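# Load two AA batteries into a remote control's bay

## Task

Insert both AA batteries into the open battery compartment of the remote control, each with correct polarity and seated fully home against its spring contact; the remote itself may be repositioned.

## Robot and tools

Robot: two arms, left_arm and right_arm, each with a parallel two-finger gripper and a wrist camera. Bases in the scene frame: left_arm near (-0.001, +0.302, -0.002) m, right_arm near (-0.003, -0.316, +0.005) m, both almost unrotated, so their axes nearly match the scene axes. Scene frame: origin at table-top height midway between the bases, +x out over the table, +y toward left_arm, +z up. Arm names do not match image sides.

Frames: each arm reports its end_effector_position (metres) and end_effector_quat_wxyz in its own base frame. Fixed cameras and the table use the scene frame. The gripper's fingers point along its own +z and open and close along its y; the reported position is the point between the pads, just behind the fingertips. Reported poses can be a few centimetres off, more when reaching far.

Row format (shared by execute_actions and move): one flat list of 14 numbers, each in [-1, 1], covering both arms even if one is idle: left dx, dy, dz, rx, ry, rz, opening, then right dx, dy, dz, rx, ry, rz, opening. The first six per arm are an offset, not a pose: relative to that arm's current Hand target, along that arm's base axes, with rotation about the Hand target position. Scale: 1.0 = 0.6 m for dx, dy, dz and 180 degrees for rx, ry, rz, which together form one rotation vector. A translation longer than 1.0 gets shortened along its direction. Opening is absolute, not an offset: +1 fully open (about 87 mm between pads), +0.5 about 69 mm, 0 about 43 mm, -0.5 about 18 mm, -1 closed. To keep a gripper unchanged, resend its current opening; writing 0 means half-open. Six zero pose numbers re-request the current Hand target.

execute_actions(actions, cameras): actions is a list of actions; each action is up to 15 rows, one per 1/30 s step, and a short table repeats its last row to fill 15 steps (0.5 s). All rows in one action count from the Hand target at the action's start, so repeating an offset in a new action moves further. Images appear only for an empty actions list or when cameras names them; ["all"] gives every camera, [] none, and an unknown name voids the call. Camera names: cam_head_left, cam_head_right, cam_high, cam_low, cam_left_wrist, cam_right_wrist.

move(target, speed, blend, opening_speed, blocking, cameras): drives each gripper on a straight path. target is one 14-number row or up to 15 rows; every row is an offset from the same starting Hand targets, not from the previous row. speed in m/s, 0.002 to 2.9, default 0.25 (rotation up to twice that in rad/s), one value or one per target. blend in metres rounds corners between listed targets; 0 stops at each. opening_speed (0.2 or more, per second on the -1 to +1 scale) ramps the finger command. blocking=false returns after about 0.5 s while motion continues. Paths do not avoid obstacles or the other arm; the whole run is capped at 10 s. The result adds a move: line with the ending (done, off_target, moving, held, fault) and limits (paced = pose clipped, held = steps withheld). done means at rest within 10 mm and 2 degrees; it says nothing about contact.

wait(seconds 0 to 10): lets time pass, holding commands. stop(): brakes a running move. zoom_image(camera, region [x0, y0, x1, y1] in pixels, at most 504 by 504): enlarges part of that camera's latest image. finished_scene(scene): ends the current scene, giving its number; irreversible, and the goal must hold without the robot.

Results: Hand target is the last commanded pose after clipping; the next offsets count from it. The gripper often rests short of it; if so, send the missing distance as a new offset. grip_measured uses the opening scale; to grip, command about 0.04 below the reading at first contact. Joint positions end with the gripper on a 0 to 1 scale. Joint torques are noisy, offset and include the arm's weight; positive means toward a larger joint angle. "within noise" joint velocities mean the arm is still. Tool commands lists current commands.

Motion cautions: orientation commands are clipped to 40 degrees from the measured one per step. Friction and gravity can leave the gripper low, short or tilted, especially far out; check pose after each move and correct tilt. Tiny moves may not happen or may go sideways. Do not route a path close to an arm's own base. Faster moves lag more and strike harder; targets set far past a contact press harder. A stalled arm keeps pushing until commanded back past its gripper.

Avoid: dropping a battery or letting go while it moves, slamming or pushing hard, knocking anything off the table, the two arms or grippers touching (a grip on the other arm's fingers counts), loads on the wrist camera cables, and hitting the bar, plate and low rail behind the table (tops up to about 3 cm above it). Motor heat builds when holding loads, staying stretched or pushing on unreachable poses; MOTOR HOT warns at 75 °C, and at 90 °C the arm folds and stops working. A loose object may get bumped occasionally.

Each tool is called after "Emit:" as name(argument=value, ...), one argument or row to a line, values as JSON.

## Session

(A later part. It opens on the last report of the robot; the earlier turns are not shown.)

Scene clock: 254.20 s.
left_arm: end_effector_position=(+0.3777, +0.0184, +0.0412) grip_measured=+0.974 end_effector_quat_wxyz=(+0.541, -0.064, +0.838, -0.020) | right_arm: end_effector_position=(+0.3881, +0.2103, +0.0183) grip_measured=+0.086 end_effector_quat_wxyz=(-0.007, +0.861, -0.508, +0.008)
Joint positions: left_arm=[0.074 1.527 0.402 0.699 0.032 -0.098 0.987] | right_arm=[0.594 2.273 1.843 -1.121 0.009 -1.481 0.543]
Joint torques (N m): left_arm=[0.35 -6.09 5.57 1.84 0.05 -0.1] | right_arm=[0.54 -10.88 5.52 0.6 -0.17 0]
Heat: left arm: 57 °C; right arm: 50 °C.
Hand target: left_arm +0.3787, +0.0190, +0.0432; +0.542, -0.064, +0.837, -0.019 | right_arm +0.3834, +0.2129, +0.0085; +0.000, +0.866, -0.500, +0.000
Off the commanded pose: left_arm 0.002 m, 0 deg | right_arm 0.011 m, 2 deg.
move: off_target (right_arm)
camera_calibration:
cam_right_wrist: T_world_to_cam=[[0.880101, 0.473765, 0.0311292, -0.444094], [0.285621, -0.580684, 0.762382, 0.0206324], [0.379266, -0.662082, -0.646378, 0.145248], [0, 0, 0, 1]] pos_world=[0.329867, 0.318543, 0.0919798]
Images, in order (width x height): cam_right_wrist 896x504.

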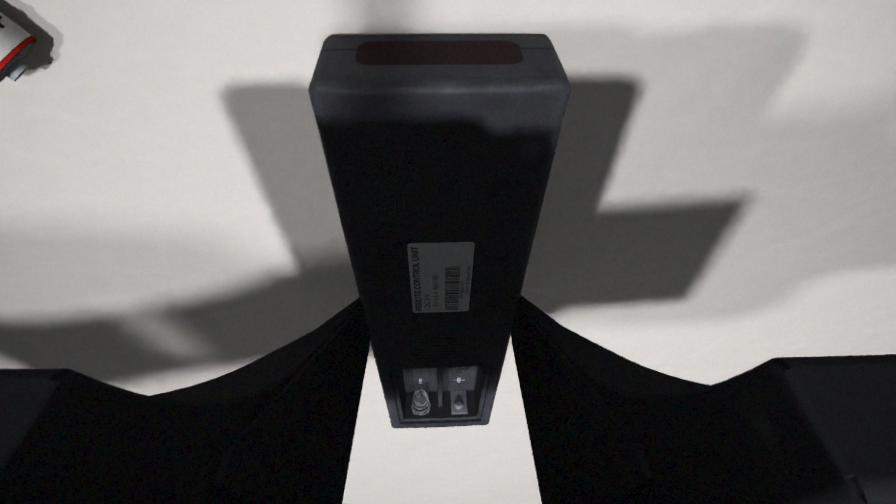

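Emit:
move(
  target=[0,0,0,0,0,0,1, 0,0,0,0,0,0,0.6],
  speed=0.03,
  opening_speed=0.7,
  cameras=["cam_right_wrist"],
)

Scene clock: 258.63 s.
left_arm: end_effector_position=(+0.3777, +0.0184, +0.0412) grip_measured=+0.974 end_effector_quat_wxyz=(+0.541, -0.064, +0.838, -0.020) | right_arm: end_effector_position=(+0.3882, +0.2104, +0.0183) grip_measured=+0.600 end_effector_quat_wxyz=(-0.007, +0.861, -0.508, +0.008)
Joint positions: left_arm=[0.074 1.527 0.402 0.699 0.032 -0.098 0.987] | right_arm=[0.594 2.273 1.843 -1.121 0.009 -1.481 0.8]
Joint torques (N m): left_arm=[0.24 -6 5.44 1.84 0.02 -0.11] | right_arm=[0.53 -10.89 5.53 0.61 -0.17 0]
Heat: left arm: 57 °C; right arm: 50 °C.
Hand target: left_arm +0.3787, +0.0190, +0.0432; +0.542, -0.064, +0.837, -0.019 | right_arm +0.3834, +0.2129, +0.0085; -0.001, +0.866, -0.500, +0.000
Off the commanded pose: left_arm 0.002 m, 0 deg | right_arm 0.011 m, 2 deg.
move: off_target (right_arm)
camera_calibration:
cam_right_wrist: T_world_to_cam=[[0.880091, 0.47373, 0.0319289, -0.44429], [0.285093, -0.581024, 0.762321, 0.0209495], [0.379685, -0.661809, -0.646411, 0.145055], [0, 0, 0, 1]] pos_world=[0.329968, 0.318644, 0.0919804]
Images, in order (width x height): cam_right_wrist 896x504.

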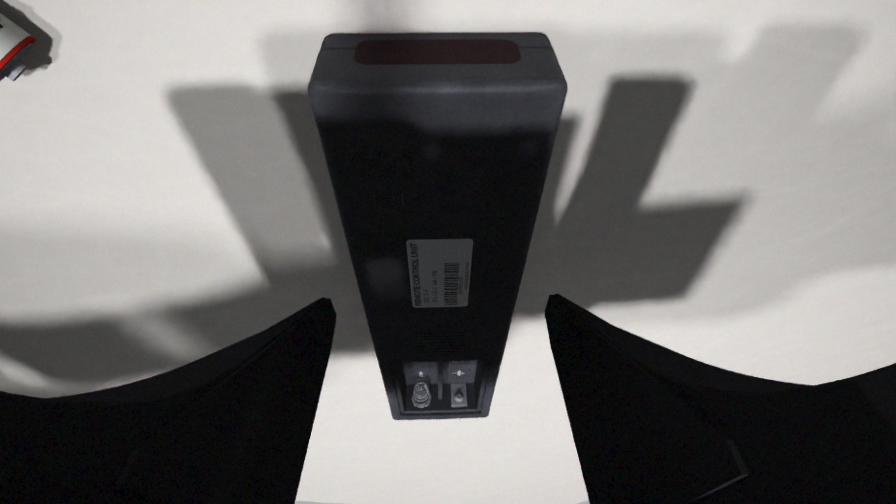

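Emit:
move(
  target=[
    [0,0,0,0,0,0,1, 0,0,0.1667,0,0,0,0.6],
    [0,0,0,0,0,0,1, -0.2123,0.0652,0.1667,0,0,-0.8222,0.6],
  ],
  speed=0.25,
  blend=[0.02,0],
  cameras=["cam_right_wrist","cam_head_left"],
)

Scene clock: 278.03 s.
left_arm: end_effector_position=(+0.3777, +0.0184, +0.0412) grip_measured=+0.974 end_effector_quat_wxyz=(+0.541, -0.064, +0.838, -0.020) | right_arm: end_effector_position=(+0.2586, +0.2484, +0.1005) grip_measured=+0.600 end_effector_quat_wxyz=(-0.006, +0.239, +0.971, -0.015)
Joint positions: left_arm=[0.074 1.527 0.402 0.699 0.032 -0.098 0.987] | right_arm=[0.663 1.999 1.742 -1.346 0.008 1.146 0.8]
Joint torques (N m): left_arm=[0.34 -6.08 5.35 1.85 0.04 -0.13] | right_arm=[0.64 -12.92 5.72 0.54 0 0.27]
Heat: left arm: 57 °C; right arm: 51 °C.
Hand target: left_arm +0.3787, +0.0190, +0.0432; +0.542, -0.064, +0.837, -0.019 | right_arm +0.2560, +0.2521, +0.1086; +0.000, +0.242, +0.970, +0.000
Off the commanded pose: left_arm 0.002 m, 0 deg | right_arm 0.009 m, 2 deg.
move: done
camera_calibration:
cam_right_wrist: T_world_to_cam=[[-0.473515, -0.879716, 0.0433881, 0.334203], [-0.554974, 0.336247, 0.760882, 0.00688441], [-0.683949, 0.33621, -0.647438, 0.299841], [0, 0, 0, 1]] pos_world=[0.367147, 0.19088, 0.17439]
Images, in order (width x height): cam_head_left 896x504, cam_right_wrist 896x504.

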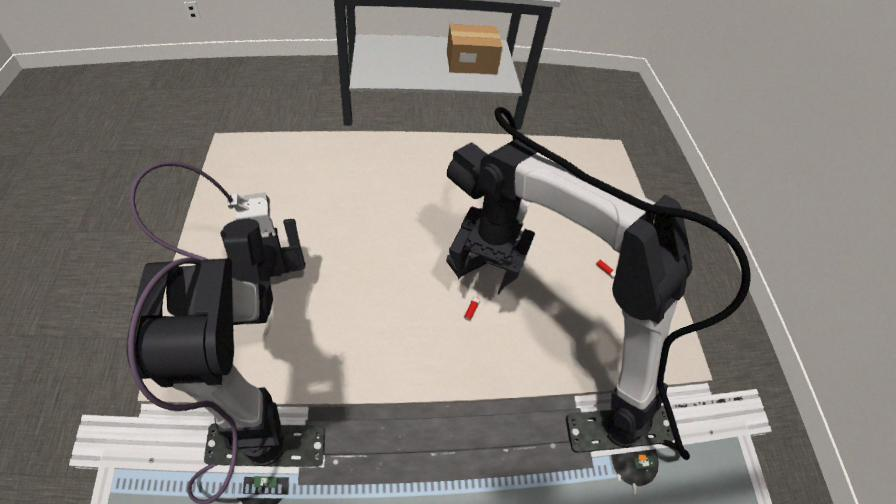

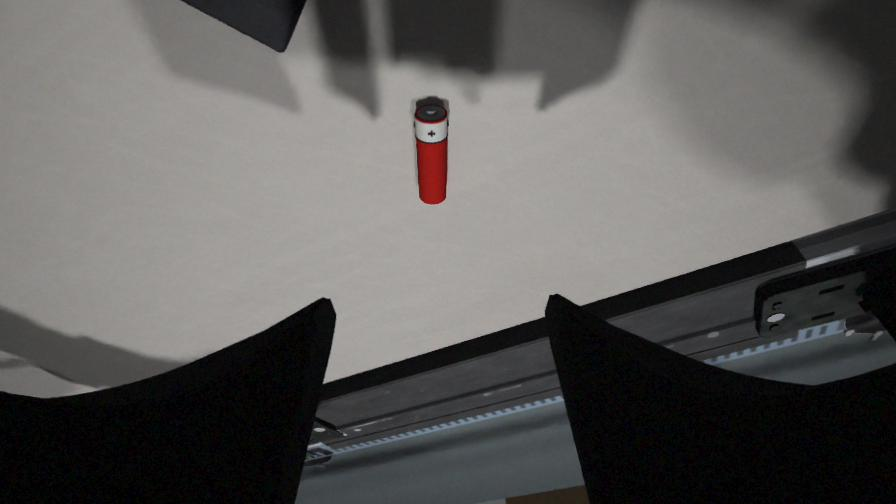

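Emit:
move(
  target=[0,0,0,0,0,0,1, 0.0083,0.005,-0.106,0,0,0,0.4],
  speed=0.15,
  cameras=["cam_right_wrist"],
)

Scene clock: 306.50 s.
left_arm: end_effector_position=(+0.3777, +0.0184, +0.0412) grip_measured=+0.974 end_effector_quat_wxyz=(+0.541, -0.064, +0.838, -0.020) | right_arm: end_effector_position=(+0.2637, +0.2523, +0.0510) grip_measured=+0.400 end_effector_quat_wxyz=(+0.006, +0.239, +0.971, +0.001)
Joint positions: left_arm=[0.074 1.527 0.402 0.699 0.032 -0.098 0.987] | right_arm=[0.663 2.005 1.558 -1.114 0.008 1.147 0.7]
Joint torques (N m): left_arm=[0.16 -5.82 5.48 1.85 0.09 -0.1] | right_arm=[0.49 -9.03 5.97 0.63 0.01 0.24]
Heat: left arm: 58 °C; right arm: 54 °C.
Hand target: left_arm +0.3787, +0.0190, +0.0432; +0.542, -0.064, +0.837, -0.019 | right_arm +0.2610, +0.2551, +0.0450; +0.000, +0.242, +0.970, +0.000
Off the commanded pose: left_arm 0.002 m, 0 deg | right_arm 0.007 m, 1 deg.
move: done
camera_calibration:
cam_right_wrist: T_world_to_cam=[[-0.474627, -0.880167, 0.00597384, 0.344664], [-0.579212, 0.317434, 0.750832, 0.0576032], [-0.662754, 0.352905, -0.660466, 0.260822], [0, 0, 0, 1]] pos_world=[0.369812, 0.193031, 0.126955]
Images, in order (width x height): cam_right_wrist 896x504.

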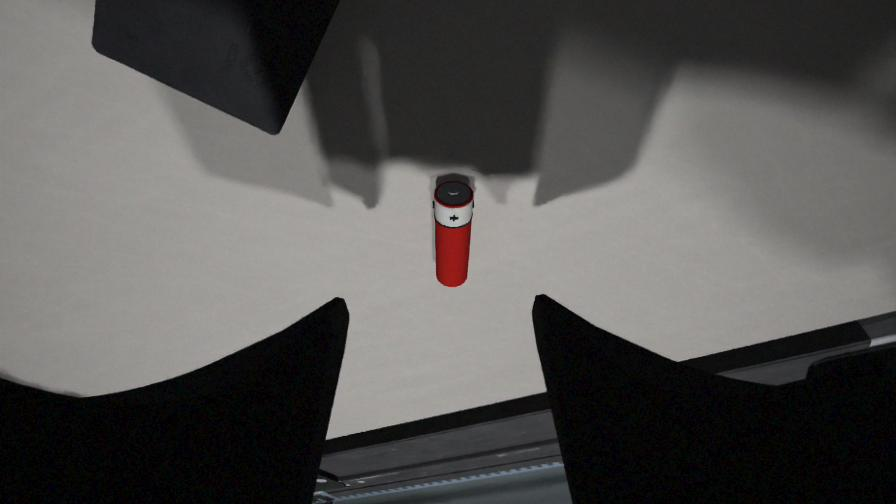

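Emit:
move(
  target=[0,0,0,0,0,0,1, -0.0032,-0.0058,-0.0583,0,0,0,0.2],
  speed=0.1,
  cameras=["cam_right_wrist"],
)

Scene clock: 316.40 s.
left_arm: end_effector_position=(+0.3777, +0.0184, +0.0412) grip_measured=+0.974 end_effector_quat_wxyz=(+0.541, -0.064, +0.838, -0.020) | right_arm: end_effector_position=(+0.2612, +0.2504, +0.0158) grip_measured=+0.200 end_effector_quat_wxyz=(+0.006, +0.239, +0.971, +0.001)
Joint positions: left_arm=[0.074 1.527 0.402 0.699 0.032 -0.098 0.987] | right_arm=[0.663 2.031 1.45 -0.981 0.008 1.147 0.6]
Joint torques (N m): left_arm=[0.36 -6.11 5.44 1.86 0.08 -0.07] | right_arm=[0.1 -9.03 5.75 0.62 0.01 0.19]
Heat: left arm: 58 °C; right arm: 54 °C.
Hand target: left_arm +0.3787, +0.0190, +0.0432; +0.542, -0.064, +0.837, -0.019 | right_arm +0.2590, +0.2515, +0.0099; +0.000, +0.242, +0.970, -0.001
Off the commanded pose: left_arm 0.002 m, 0 deg | right_arm 0.006 m, 1 deg.
move: done
camera_calibration:
cam_right_wrist: T_world_to_cam=[[-0.474661, -0.880146, 0.00629823, 0.342041], [-0.57898, 0.317616, 0.750934, 0.0831906], [-0.662932, 0.352793, -0.660347, 0.236663], [0, 0, 0, 1]] pos_world=[0.367411, 0.19113, 0.091655]
Images, in order (width x height): cam_right_wrist 896x504.

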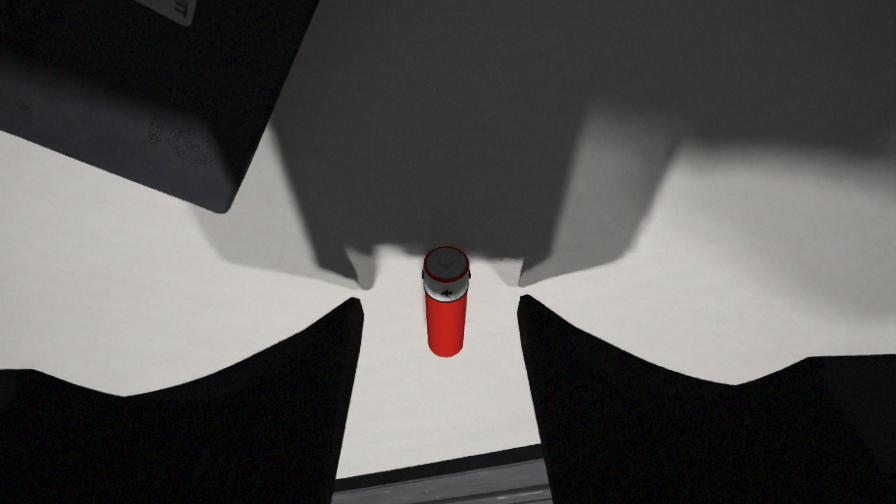

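Emit:
move(
  target=[0,0,0,0,0,0,1, 0,0,-0.0067,0,0,0,0.0],
  speed=0.05,
  cameras=["cam_right_wrist"],
)

Scene clock: 325.60 s.
left_arm: end_effector_position=(+0.3777, +0.0184, +0.0412) grip_measured=+0.974 end_effector_quat_wxyz=(+0.541, -0.064, +0.838, -0.020) | right_arm: end_effector_position=(+0.2622, +0.2512, +0.0142) grip_measured=+0.000 end_effector_quat_wxyz=(+0.008, +0.239, +0.971, +0.004)
Joint positions: left_arm=[0.074 1.527 0.402 0.699 0.032 -0.098 0.987] | right_arm=[0.663 2.031 1.444 -0.968 0.008 1.147 0.5]
Joint torques (N m): left_arm=[0.32 -6.12 5.44 1.83 0.08 -0.13] | right_arm=[0.08 -8.57 5.57 0.62 0.01 0.2]
Heat: left arm: 58 °C; right arm: 52 °C.
Hand target: left_arm +0.3787, +0.0190, +0.0432; +0.542, -0.064, +0.837, -0.019 | right_arm +0.2590, +0.2516, +0.0059; +0.000, +0.242, +0.970, +0.000
Off the commanded pose: left_arm 0.002 m, 0 deg | right_arm 0.009 m, 1 deg.
move: done
camera_calibration:
cam_right_wrist: T_world_to_cam=[[-0.474618, -0.880192, -0.000326766, 0.343244], [-0.583241, 0.314218, 0.749064, 0.0867254], [-0.659217, 0.35571, -0.662498, 0.234265], [0, 0, 0, 1]] pos_world=[0.367923, 0.19154, 0.0903491]
Images, in order (width x height): cam_right_wrist 896x504.

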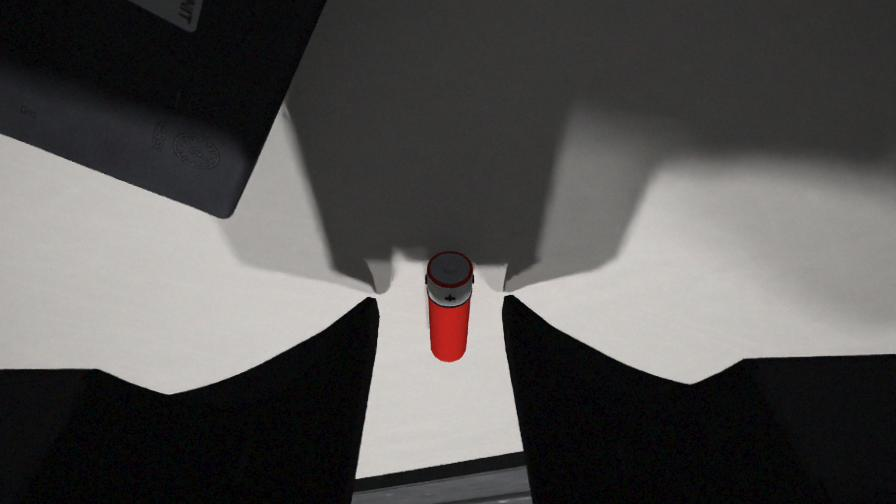

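Emit:
move(
  target=[0,0,0,0,0,0,1, -0.001,-0.002,0.0217,0,0,0,-0.2],
  speed=0.05,
  cameras=["cam_right_wrist"],
)

Scene clock: 333.23 s.
left_arm: end_effector_position=(+0.3777, +0.0184, +0.0412) grip_measured=+0.974 end_effector_quat_wxyz=(+0.541, -0.064, +0.838, -0.020) | right_arm: end_effector_position=(+0.2588, +0.2485, +0.0145) grip_measured=-0.200 end_effector_quat_wxyz=(+0.003, +0.239, +0.971, -0.003)
Joint positions: left_arm=[0.074 1.527 0.402 0.699 0.032 -0.098 0.987] | right_arm=[0.663 2.031 1.444 -0.985 0.008 1.147 0.4]
Joint torques (N m): left_arm=[0.4 -5.91 5.65 1.84 0.09 -0.1] | right_arm=[-0.06 -10.44 7.72 0.32 0.01 0.18]
Heat: left arm: 58 °C; right arm: 51 °C.
Hand target: left_arm +0.3787, +0.0190, +0.0432; +0.542, -0.064, +0.837, -0.019 | right_arm +0.2584, +0.2504, +0.0190; +0.000, +0.242, +0.970, +0.000
Off the commanded pose: left_arm 0.002 m, 0 deg | right_arm 0.005 m, 1 deg.
move: done
camera_calibration:
cam_right_wrist: T_world_to_cam=[[-0.474576, -0.880073, 0.0157845, 0.338914], [-0.572846, 0.322421, 0.753586, 0.0805157], [-0.6683, 0.348592, -0.65716, 0.237216], [0, 0, 0, 1]] pos_world=[0.365495, 0.189617, 0.0898635]
Images, in order (width x height): cam_right_wrist 896x504.

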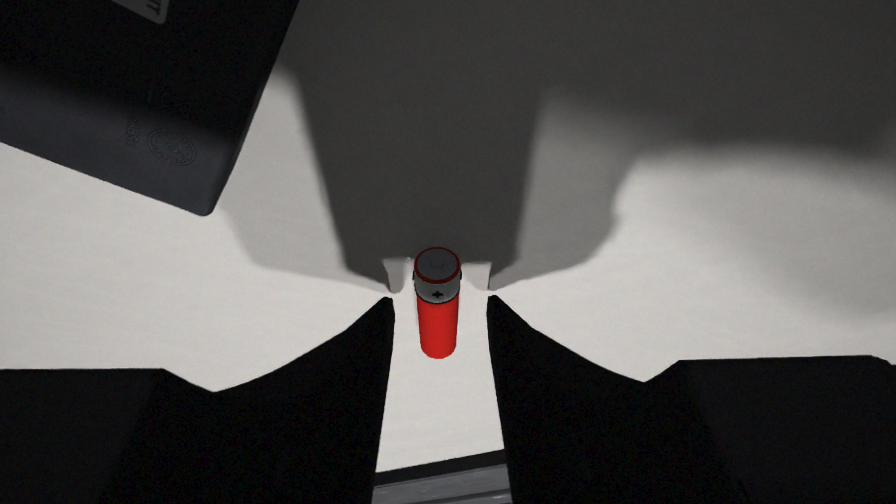

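Emit:
move(
  target=[0,0,0,0,0,0,1, 0.001,0,0.0083,0,0,0,-0.2],
  speed=0.05,
)

Scene clock: 336.03 s.
left_arm: end_effector_position=(+0.3777, +0.0184, +0.0412) grip_measured=+0.974 end_effector_quat_wxyz=(+0.541, -0.064, +0.838, -0.020) | right_arm: end_effector_position=(+0.2552, +0.2457, +0.0148) grip_measured=-0.200 end_effector_quat_wxyz=(-0.003, +0.239, +0.971, -0.010)
Joint positions: left_arm=[0.074 1.527 0.402 0.699 0.032 -0.098 0.987] | right_arm=[0.663 2.031 1.444 -1.003 0.008 1.147 0.4]
Joint torques (N m): left_arm=[0.2 -5.97 5.76 1.83 0.08 -0.09] | right_arm=[-0.18 -10.86 8.99 0.28 0.01 0.17]
Heat: left arm: 58 °C; right arm: 51 °C.
Hand target: left_arm +0.3787, +0.0190, +0.0432; +0.542, -0.064, +0.837, -0.019 | right_arm +0.2590, +0.2504, +0.0239; +0.000, +0.242, +0.970, +0.000
Off the commanded pose: left_arm 0.002 m, 0 deg | right_arm 0.011 m, 1 deg.
move: off_target (right_arm)

Emit:
move(
  target=[
    [0,0,0,0,0,0,1, -0.0032,0,0.0517,0,0,0,-0.2],
    [0,0,0,0,0,0,1, -0.0032,0,-0.0207,0,0,0,-0.2],
  ],
  speed=0.1,
  cameras=["cam_right_wrist"],
)

Scene clock: 343.23 s.
left_arm: end_effector_position=(+0.3777, +0.0184, +0.0412) grip_measured=+0.974 end_effector_quat_wxyz=(+0.541, -0.064, +0.838, -0.020) | right_arm: end_effector_position=(+0.2598, +0.2493, +0.0180) grip_measured=-0.200 end_effector_quat_wxyz=(+0.007, +0.239, +0.971, +0.002)
Joint positions: left_arm=[0.074 1.527 0.402 0.699 0.032 -0.098 0.987] | right_arm=[0.663 2.02 1.443 -0.983 0.008 1.147 0.4]
Joint torques (N m): left_arm=[0.09 -6.13 5.56 1.88 0.03 -0.11] | right_arm=[0.16 -8.85 5.7 0.62 0.01 0.2]
Heat: left arm: 59 °C; right arm: 51 °C.
Hand target: left_arm +0.3787, +0.0190, +0.0432; +0.542, -0.064, +0.837, -0.019 | right_arm +0.2571, +0.2504, +0.0115; +0.000, +0.242, +0.970, +0.000
Off the commanded pose: left_arm 0.002 m, 0 deg | right_arm 0.007 m, 1 deg.
move: done
camera_calibration:
cam_right_wrist: T_world_to_cam=[[-0.474656, -0.880161, 0.00420842, 0.340325], [-0.58034, 0.316556, 0.750332, 0.0817085], [-0.661745, 0.353707, -0.661048, 0.237038], [0, 0, 0, 1]] pos_world=[0.365815, 0.189833, 0.0939531]
Images, in order (width x height): cam_right_wrist 896x504.

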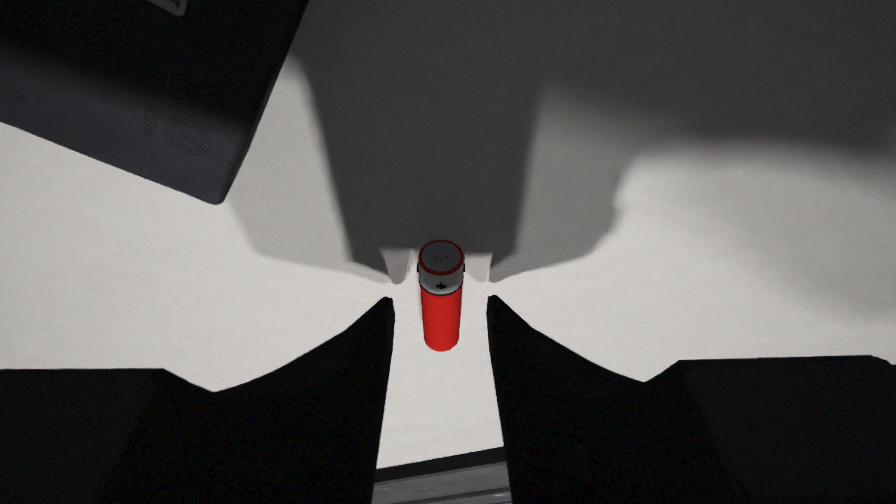

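Emit:
move(
  target=[0,0,0,0,0,0,1, 0,0,0,0,0,0,-0.72],
  speed=0.05,
  opening_speed=0.5,
  cameras=["cam_right_wrist"],
)

Scene clock: 346.90 s.
left_arm: end_effector_position=(+0.3777, +0.0184, +0.0412) grip_measured=+0.974 end_effector_quat_wxyz=(+0.541, -0.064, +0.838, -0.020) | right_arm: end_effector_position=(+0.2597, +0.2498, +0.0181) grip_measured=-0.718 end_effector_quat_wxyz=(+0.006, +0.239, +0.971, +0.003)
Joint positions: left_arm=[0.074 1.527 0.402 0.699 0.032 -0.098 0.987] | right_arm=[0.663 2.02 1.443 -0.982 0.006 1.147 0.141]
Joint torques (N m): left_arm=[0.34 -5.93 5.49 1.84 0.06 -0.05] | right_arm=[0.14 -8.88 5.68 0.62 0.03 0.2]
Heat: left arm: 59 °C; right arm: 50 °C.
Hand target: left_arm +0.3787, +0.0190, +0.0432; +0.542, -0.064, +0.837, -0.019 | right_arm +0.2570, +0.2503, +0.0116; +0.000, +0.242, +0.970, +0.000
Off the commanded pose: left_arm 0.002 m, 0 deg | right_arm 0.007 m, 1 deg.
move: done
camera_calibration:
cam_right_wrist: T_world_to_cam=[[-0.474641, -0.880176, 0.00261582, 0.340692], [-0.579669, 0.314824, 0.751578, 0.0815954], [-0.662344, 0.355213, -0.659639, 0.236597], [0, 0, 0, 1]] pos_world=[0.365713, 0.190138, 0.0938523]
Images, in order (width x height): cam_right_wrist 896x504.

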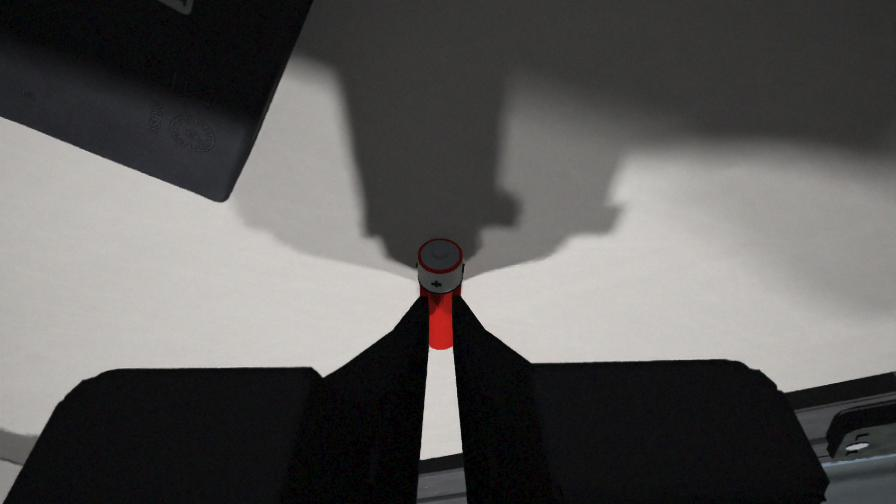

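Emit:
move(
  target=[
    [0,0,0,0,0,0,1, 0,0,0,0,0,0,-0.2],
    [0,0,0,0,0,0,1, 0,0,0.0667,0,0,0,-0.2],
    [0,0,0,0,0,0,1, 0,0,-0.0143,0,0,0,-0.2],
  ],
  speed=0.1,
  cameras=["cam_right_wrist"],
)

Scene clock: 355.27 s.
left_arm: end_effector_position=(+0.3777, +0.0184, +0.0412) grip_measured=+0.974 end_effector_quat_wxyz=(+0.541, -0.064, +0.838, -0.020) | right_arm: end_effector_position=(+0.2594, +0.2495, +0.0090) grip_measured=-0.200 end_effector_quat_wxyz=(+0.005, +0.239, +0.971, +0.002)
Joint positions: left_arm=[0.074 1.527 0.402 0.699 0.032 -0.098 0.987] | right_arm=[0.663 2.033 1.423 -0.952 0.006 1.147 0.4]
Joint torques (N m): left_arm=[0.21 -6.05 5.44 1.85 0.08 -0.09] | right_arm=[0.17 -8.98 5.68 0.63 0.03 0.2]
Heat: left arm: 59 °C; right arm: 50 °C.
Hand target: left_arm +0.3787, +0.0190, +0.0432; +0.542, -0.064, +0.837, -0.019 | right_arm +0.2570, +0.2503, +0.0029; +0.000, +0.242, +0.970, +0.000
Off the commanded pose: left_arm 0.002 m, 0 deg | right_arm 0.006 m, 1 deg.
move: done
camera_calibration:
cam_right_wrist: T_world_to_cam=[[-0.474596, -0.880189, 0.00505695, 0.340355], [-0.578114, 0.31604, 0.752265, 0.0876979], [-0.663734, 0.354099, -0.658841, 0.231084], [0, 0, 0, 1]] pos_world=[0.365609, 0.190035, 0.0845545]
Images, in order (width x height): cam_right_wrist 896x504.

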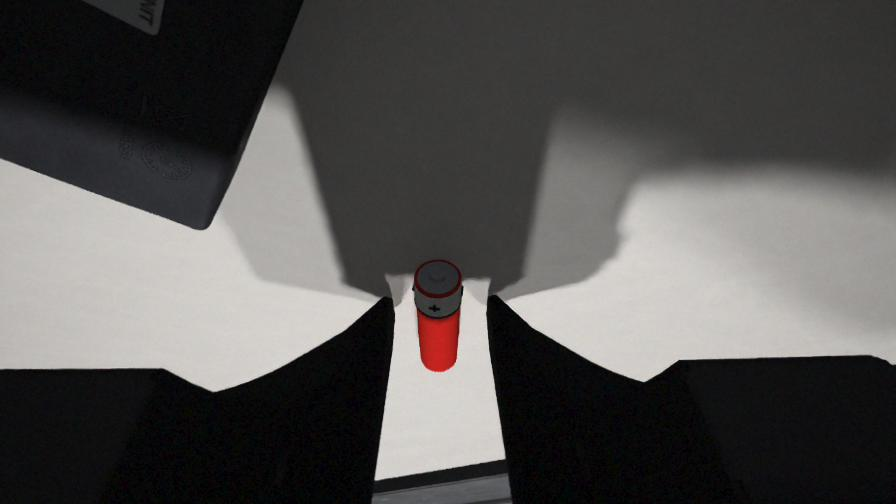

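Emit:
move(
  target=[0,0,0,0,0,0,1, 0,0,0,0,0,0,-0.7],
  speed=0.05,
  opening_speed=0.5,
  cameras=["cam_right_wrist"],
)

Scene clock: 358.20 s.
left_arm: end_effector_position=(+0.3777, +0.0184, +0.0412) grip_measured=+0.974 end_effector_quat_wxyz=(+0.541, -0.064, +0.838, -0.020) | right_arm: end_effector_position=(+0.2595, +0.2496, +0.0090) grip_measured=-0.588 end_effector_quat_wxyz=(+0.005, +0.239, +0.971, +0.002)
Joint positions: left_arm=[0.074 1.527 0.402 0.699 0.032 -0.098 0.987] | right_arm=[0.663 2.033 1.423 -0.952 0.006 1.147 0.206]
Joint torques (N m): left_arm=[0.24 -5.91 5.61 1.89 0.02 -0.07] | right_arm=[0.14 -8.98 5.71 0.62 0.04 0.2]
Heat: left arm: 59 °C; right arm: 50 °C.
Hand target: left_arm +0.3787, +0.0190, +0.0432; +0.542, -0.064, +0.837, -0.019 | right_arm +0.2570, +0.2503, +0.0029; +0.000, +0.242, +0.970, -0.001
Off the commanded pose: left_arm 0.002 m, 0 deg | right_arm 0.007 m, 1 deg.
move: done
camera_calibration:
cam_right_wrist: T_world_to_cam=[[-0.474586, -0.880196, 0.00476359, 0.340378], [-0.578327, 0.315895, 0.752162, 0.0878125], [-0.663555, 0.354211, -0.658961, 0.231008], [0, 0, 0, 1]] pos_world=[0.36561, 0.190035, 0.0845542]
Images, in order (width x height): cam_right_wrist 896x504.

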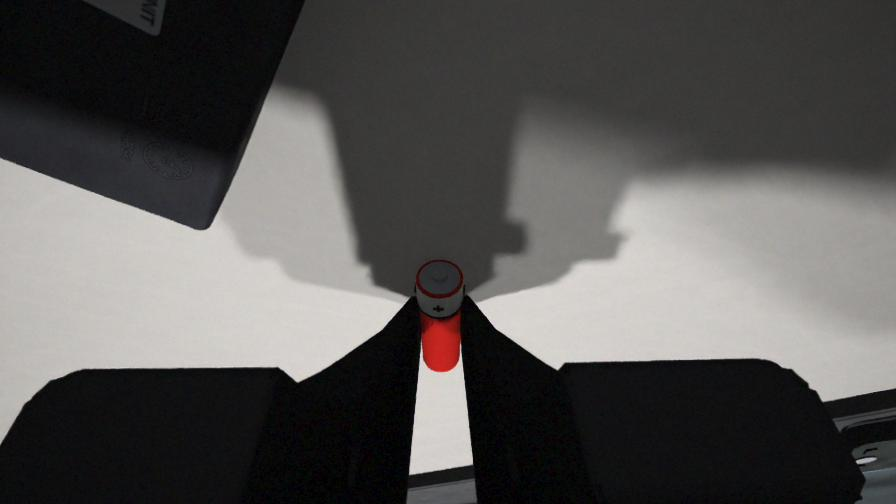

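Emit:
move(
  target=[
    [0,0,0,0,0,0,1, 0,0,0.2,0,0,0,-0.7],
    [0,0,0,0,0,0,1, 0.26,-0.1405,0.2,0,0,-0.1833,-0.7],
  ],
  speed=0.2,
  blend=[0.03,0],
  cameras=["cam_right_wrist","cam_head_left"],
)

Scene clock: 371.40 s.
left_arm: end_effector_position=(+0.3777, +0.0184, +0.0412) grip_measured=+0.974 end_effector_quat_wxyz=(+0.541, -0.064, +0.838, -0.020) | right_arm: end_effector_position=(+0.4116, +0.1647, +0.1226) grip_measured=-0.588 end_effector_quat_wxyz=(+0.011, +0.502, +0.865, +0.008)
Joint positions: left_arm=[0.074 1.527 0.402 0.699 0.032 -0.098 0.987] | right_arm=[0.291 2.326 2.354 -1.572 0.006 1.344 0.206]
Joint torques (N m): left_arm=[0.32 -6.04 5.52 1.79 0.01 -0.07] | right_arm=[-0.24 -10.96 9.11 0.35 0.01 0.25]
Heat: left arm: 59 °C; right arm: 51 °C.
Hand target: left_arm +0.3787, +0.0190, +0.0432; +0.542, -0.064, +0.837, -0.019 | right_arm +0.4130, +0.1661, +0.1229; +0.000, +0.508, +0.862, +0.000
Off the commanded pose: left_arm 0.002 m, 0 deg | right_arm 0.002 m, 2 deg.
joint sent to its limit (right arm) — joint 4 (wrist pitch), lower limit. The joint targets still meet the commanded pose.
move: done
camera_calibration:
cam_right_wrist: T_world_to_cam=[[-0.873874, -0.485947, -0.0141288, 0.439087], [-0.330412, 0.572358, 0.750489, -0.0269565], [-0.356611, 0.660502, -0.660732, 0.260325], [0, 0, 0, 1]] pos_world=[0.467634, 0.0568564, 0.198439]
Images, in order (width x height): cam_head_left 896x504, cam_right_wrist 896x504.

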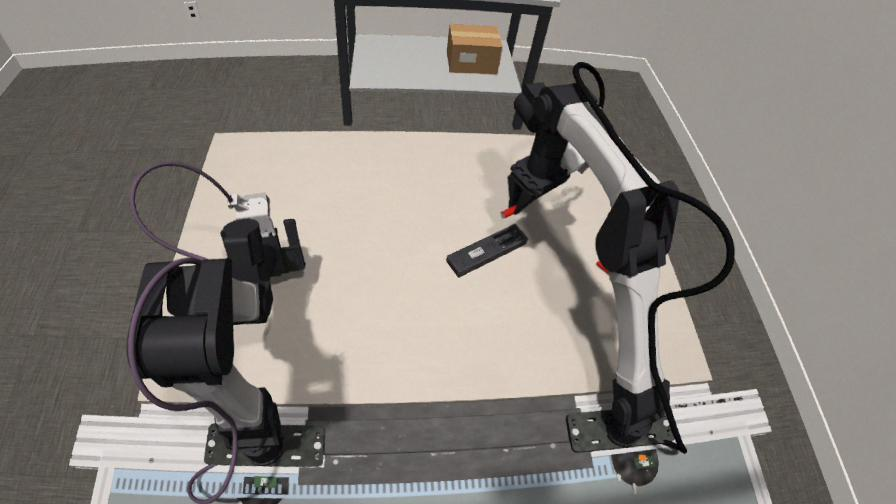

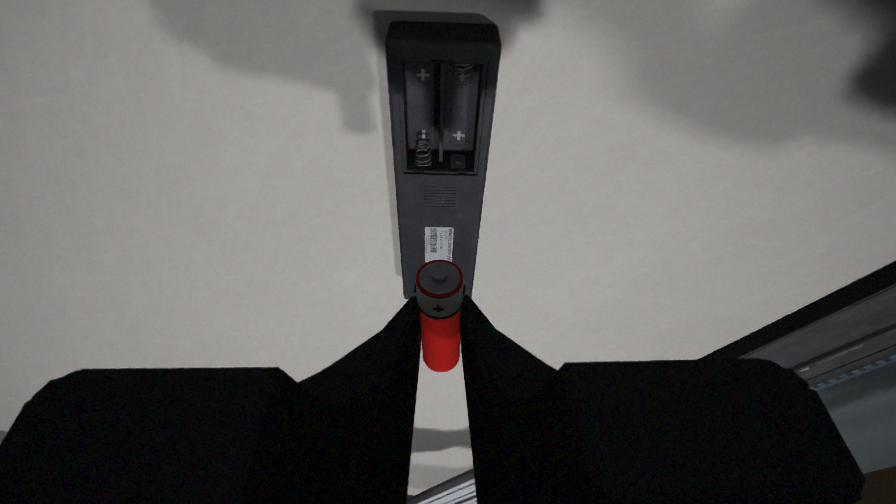

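Emit:
zoom_image(
  camera="cam_right_wrist",
  region=[370, 0, 520, 190],
)

Scaled by 2.653.

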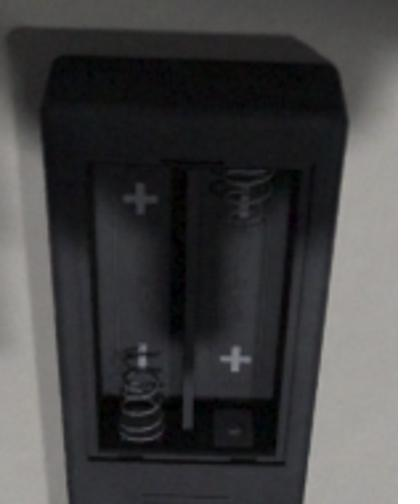

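Emit:
move(
  target=[-0.0828,-0.5083,0.1,0.0461,0.0120,-0.3815,1, 0,0,0,0,0,-0.0111,-0.7],
  speed=0.25,
  cameras=["cam_left_wrist","cam_head_left"],
)

Scene clock: 395.80 s.
left_arm: end_effector_position=(+0.3269, -0.2811, +0.1008) grip_measured=+0.974 end_effector_quat_wxyz=(+0.426, +0.448, +0.741, -0.262) | right_arm: end_effector_position=(+0.4128, +0.1653, +0.1226) grip_measured=-0.588 end_effector_quat_wxyz=(+0.011, +0.517, +0.856, +0.008)
Joint positions: left_arm=[-0.552 1.593 0.896 0.103 0.463 0.286 0.987] | right_arm=[0.291 2.326 2.354 -1.572 0.006 1.378 0.206]
Joint torques (N m): left_arm=[-0.4 -6.27 8.08 1.67 0.35 0.02] | right_arm=[-0.29 -11.32 8.39 0.36 0.01 0.25]
Heat: left arm: 59 °C; right arm: 56 °C.
Hand target: left_arm +0.3290, -0.2859, +0.1032; +0.425, +0.456, +0.736, -0.263 | right_arm +0.4130, +0.1661, +0.1229; +0.000, +0.522, +0.853, +0.000
Off the commanded pose: left_arm 0.006 m, 1 deg | right_arm 0.001 m, 2 deg.
joint sent to its limit (right arm) — joint 4 (wrist pitch), lower limit. The joint targets still meet the commanded pose.
move: done
camera_calibration:
cam_left_wrist: T_world_to_cam=[[-0.886786, -0.462176, 0.0018888, 0.158279], [-0.454845, 0.871982, -0.181004, 0.434889], [0.0820087, -0.161371, -0.98348, 0.171736], [0, 0, 0, 1]] pos_world=[0.324083, -0.27835, 0.247317]
Images, in order (width x height): cam_head_left 896x504, cam_left_wrist 896x504.

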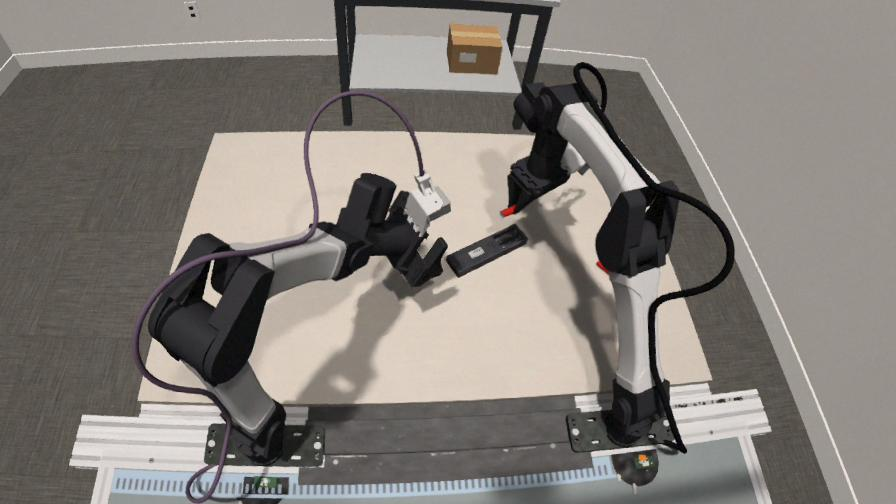

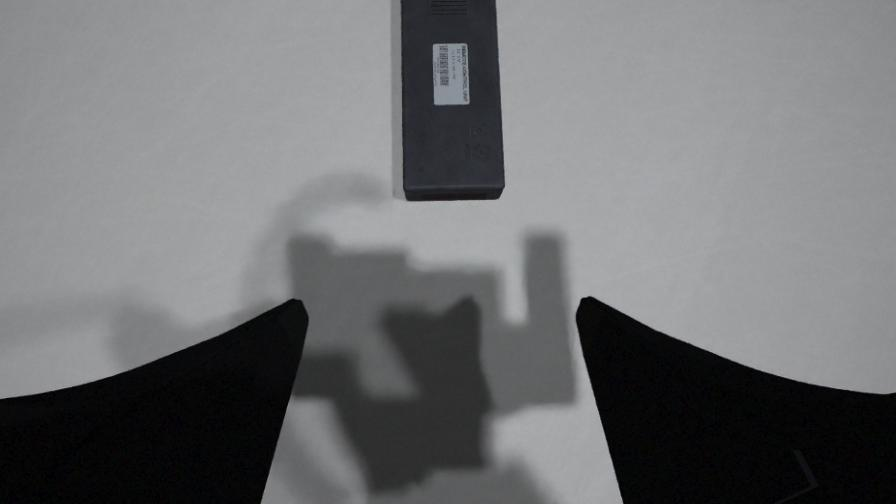

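Emit:
move(
  target=[0.0217,-0.0567,-0.115,0,0,0.0067,1, 0,0,0,0,0,0,-0.7],
  speed=0.15,
  cameras=["cam_left_wrist"],
)

Scene clock: 410.50 s.
left_arm: end_effector_position=(+0.3415, -0.3180, +0.0376) grip_measured=+0.974 end_effector_quat_wxyz=(+0.427, +0.448, +0.740, -0.261) | right_arm: end_effector_position=(+0.4128, +0.1653, +0.1226) grip_measured=-0.588 end_effector_quat_wxyz=(+0.011, +0.517, +0.856, +0.008)
Joint positions: left_arm=[-0.621 1.853 0.896 0.383 0.406 0.245 0.987] | right_arm=[0.291 2.326 2.354 -1.572 0.006 1.378 0.206]
Joint torques (N m): left_arm=[-0.42 -8.06 5.56 1.88 0.11 -0.1] | right_arm=[-0.31 -11.3 8.38 0.36 0.01 0.25]
Heat: left arm: 57 °C; right arm: 57 °C.
Hand target: left_arm +0.3420, -0.3200, +0.0343; +0.428, +0.448, +0.741, -0.259 | right_arm +0.4130, +0.1661, +0.1229; +0.000, +0.522, +0.853, +0.000
Off the commanded pose: left_arm 0.004 m, 0 deg | right_arm 0.001 m, 2 deg.
joint sent to its limit (right arm) — joint 4 (wrist pitch), lower limit. The joint targets still meet the commanded pose.
move: done
camera_calibration:
cam_left_wrist: T_world_to_cam=[[-0.887134, -0.461512, -0.000480666, 0.154656], [-0.453616, 0.872148, -0.183276, 0.46199], [0.085003, -0.162372, -0.983061, 0.100986], [0, 0, 0, 1]] pos_world=[0.338182, -0.315151, 0.184021]
Images, in order (width x height): cam_left_wrist 896x504.

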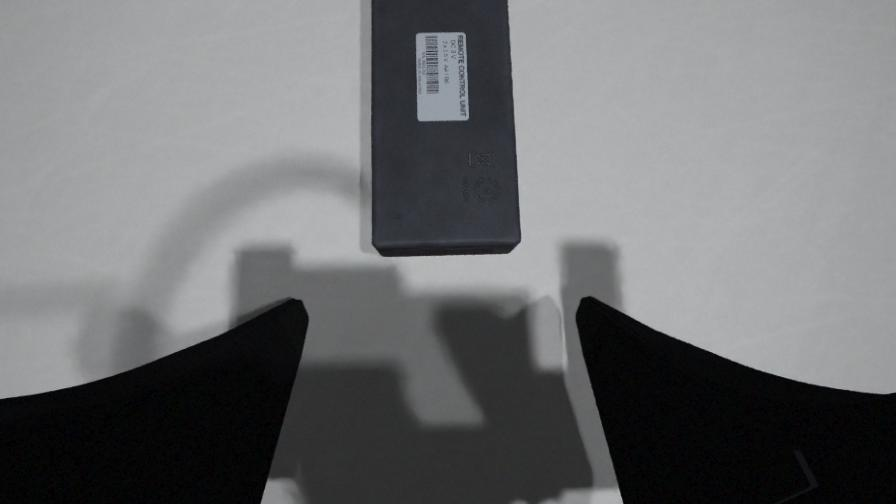

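Emit:
move(
  target=[0.044,-0.08,-0.0272,0,0,0.0083,1, 0,0,0,0,0,0,-0.7],
  speed=0.1,
  cameras=["cam_left_wrist","cam_low"],
)

Scene clock: 428.53 s.
left_arm: end_effector_position=(+0.3688, -0.3664, +0.0283) grip_measured=+0.974 end_effector_quat_wxyz=(+0.442, +0.440, +0.738, -0.258) | right_arm: end_effector_position=(+0.4128, +0.1653, +0.1226) grip_measured=-0.588 end_effector_quat_wxyz=(+0.011, +0.517, +0.856, +0.008)
Joint positions: left_arm=[-0.687 2.031 1.081 0.421 0.331 0.198 0.987] | right_arm=[0.291 2.326 2.354 -1.572 0.006 1.378 0.206]
Joint torques (N m): left_arm=[-0.31 -8.44 6.79 1.66 -0.02 -0.11] | right_arm=[-0.31 -11.33 8.4 0.36 0.01 0.25]
Heat: left arm: 59 °C; right arm: 59 °C.
Hand target: left_arm +0.3684, -0.3681, +0.0180; +0.431, +0.438, +0.747, -0.253 | right_arm +0.4130, +0.1661, +0.1229; +0.000, +0.522, +0.853, +0.000
Off the commanded pose: left_arm 0.010 m, 2 deg | right_arm 0.001 m, 2 deg.
joint sent to its limit (right arm) — joint 4 (wrist pitch), lower limit. The joint targets still meet the commanded pose.
move: done
camera_calibration:
cam_left_wrist: T_world_to_cam=[[-0.877341, -0.479673, -0.013616, 0.146656], [-0.466744, 0.859595, -0.207957, 0.515862], [0.111456, -0.176094, -0.978043, 0.0667511], [0, 0, 0, 1]] pos_world=[0.362003, -0.361331, 0.174559]
Images, in order (width x height): cam_low 896x504, cam_left_wrist 896x504.

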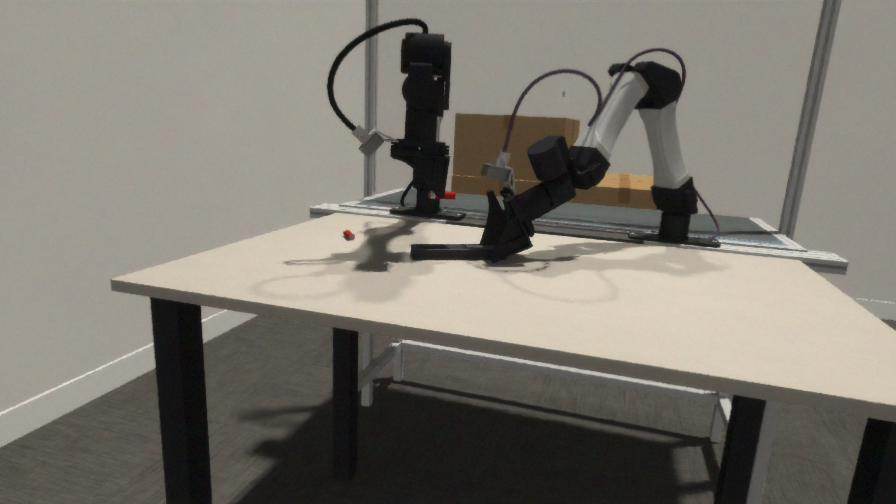

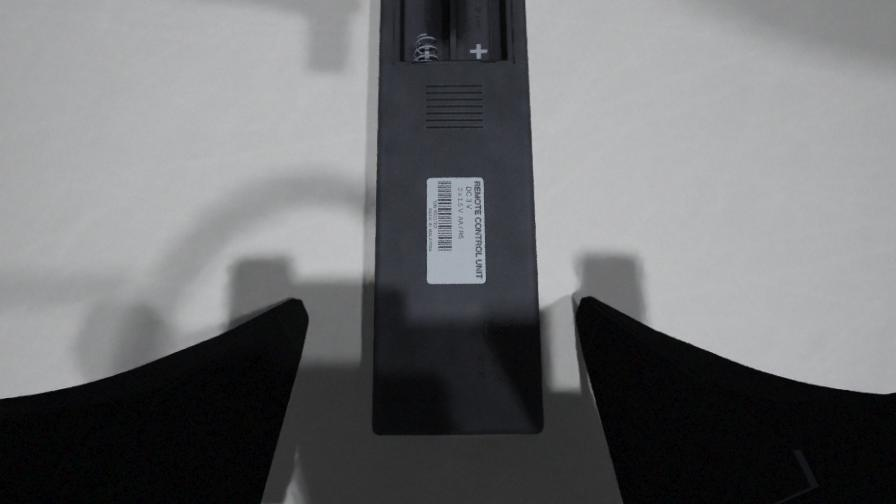

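Emit:
move(
  target=[-0.0075,-0.005,-0.015,0,0,0,1, 0,0,0,0,0,0,-0.7],
  speed=0.1,
  cameras=["cam_left_wrist"],
)

Scene clock: 434.30 s.
left_arm: end_effector_position=(+0.3700, -0.3726, +0.0282) grip_measured=+0.974 end_effector_quat_wxyz=(+0.452, +0.437, +0.733, -0.259) | right_arm: end_effector_position=(+0.4128, +0.1653, +0.1226) grip_measured=-0.588 end_effector_quat_wxyz=(+0.011, +0.517, +0.856, +0.008)
Joint positions: left_arm=[-0.698 2.046 1.081 0.462 0.32 0.187 0.987] | right_arm=[0.291 2.326 2.354 -1.572 0.006 1.378 0.206]
Joint torques (N m): left_arm=[-0.54 -8.27 5.26 1.63 0.06 -0.15] | right_arm=[-0.29 -11.34 8.39 0.35 0.01 0.26]
Heat: left arm: 59 °C; right arm: 59 °C.
Hand target: left_arm +0.3639, -0.3711, +0.0090; +0.431, +0.438, +0.747, -0.253 | right_arm +0.4130, +0.1661, +0.1229; +0.000, +0.522, +0.853, +0.000
Off the commanded pose: left_arm 0.020 m, 3 deg | right_arm 0.001 m, 2 deg.
joint sent to its limit (right arm) — joint 4 (wrist pitch), lower limit. The joint targets still meet the commanded pose.
move: off_target (left_arm)
camera_calibration:
cam_left_wrist: T_world_to_cam=[[-0.875035, -0.483697, -0.0187494, 0.142463], [-0.467143, 0.853971, -0.229153, 0.520343], [0.126852, -0.191758, -0.97321, 0.0538227], [0, 0, 0, 1]] pos_world=[0.360907, -0.365128, 0.17429]
Images, in order (width x height): cam_left_wrist 896x504.

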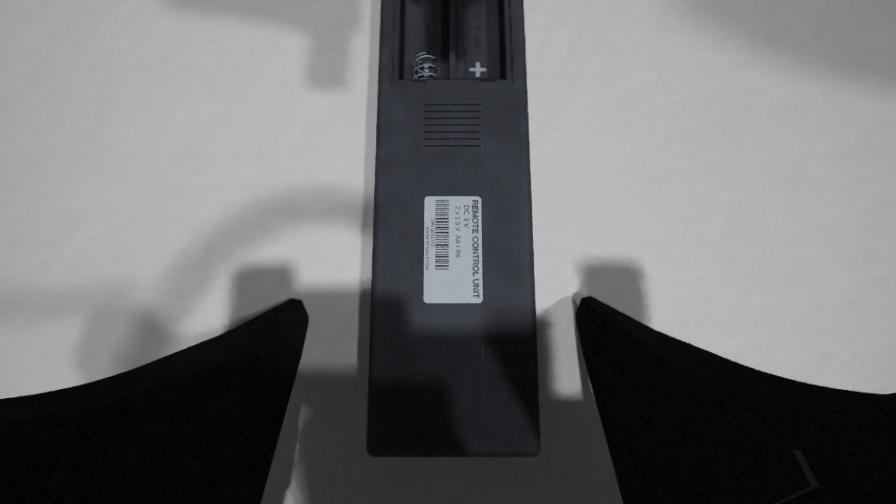

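Emit:
execute_actions(
  actions=[],
  cameras=["cam_low","cam_head_right"],
)

Emit:
zoom_image(
  camera="cam_low",
  region=[390, 170, 560, 280],
)

Scene clock: 440.93 s.
left_arm: end_effector_position=(+0.3701, -0.3726, +0.0282) grip_measured=+0.974 end_effector_quat_wxyz=(+0.452, +0.437, +0.733, -0.259) | right_arm: end_effector_position=(+0.4128, +0.1653, +0.1226) grip_measured=-0.588 end_effector_quat_wxyz=(+0.011, +0.517, +0.856, +0.008)
Joint positions: left_arm=[-0.698 2.046 1.081 0.462 0.319 0.187 0.987] | right_arm=[0.291 2.326 2.354 -1.572 0.006 1.378 0.206]
Joint velocities: within noise
Joint torques (N m): left_arm=[-0.72 -8.17 5.16 1.69 0.04 -0.13] | right_arm=[-0.28 -11.32 8.39 0.36 0.01 0.25]
Heat: left arm: 58 °C; right arm: 59 °C.
Hand target: left_arm +0.3639, -0.3711, +0.0091; +0.432, +0.438, +0.747, -0.253 | right_arm +0.4130, +0.1661, +0.1229; +0.000, +0.522, +0.853, +0.000
Tool commands: left_gripper/opening=+1.0 right_gripper/opening=-0.7
Off the commanded pose: left_arm 0.020 m, 3 deg | right_arm 0.001 m, 2 deg.
Images, in order (width x height): cam_head_right 896x504, cam_low 896x504.

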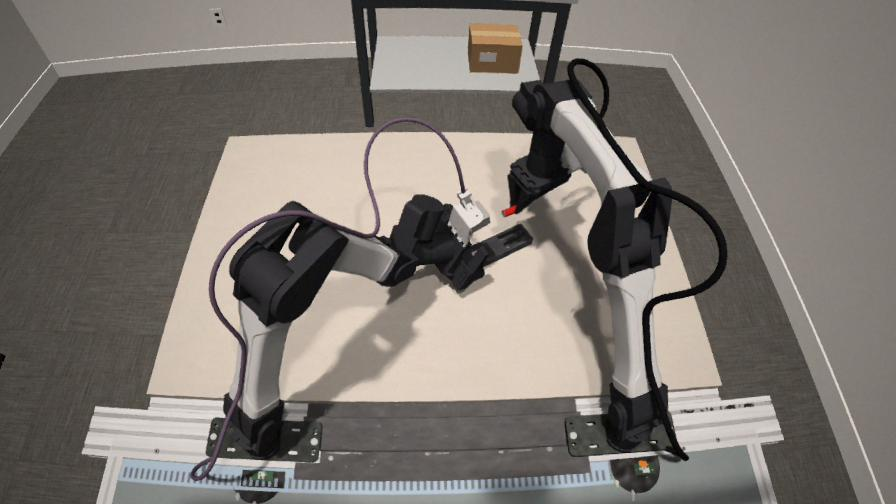

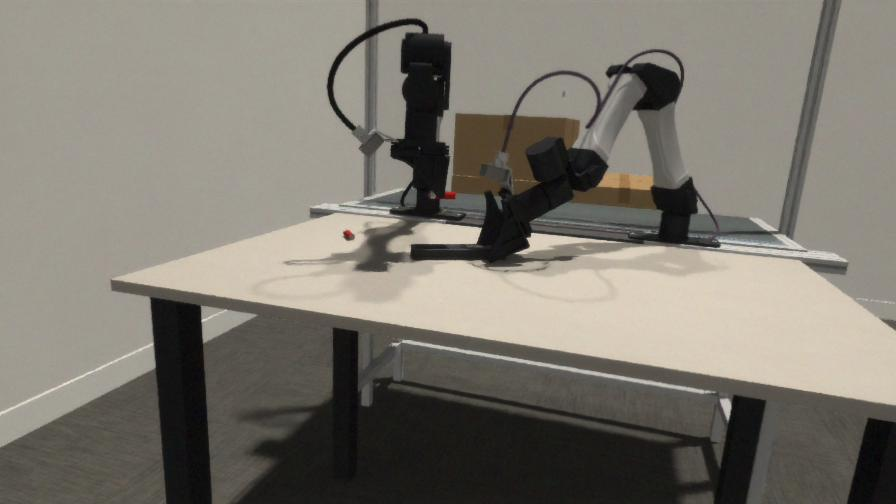

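Scaled by 2.965.

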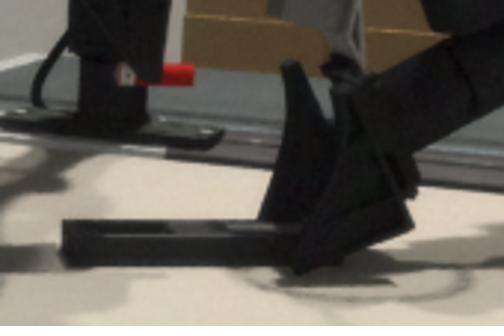

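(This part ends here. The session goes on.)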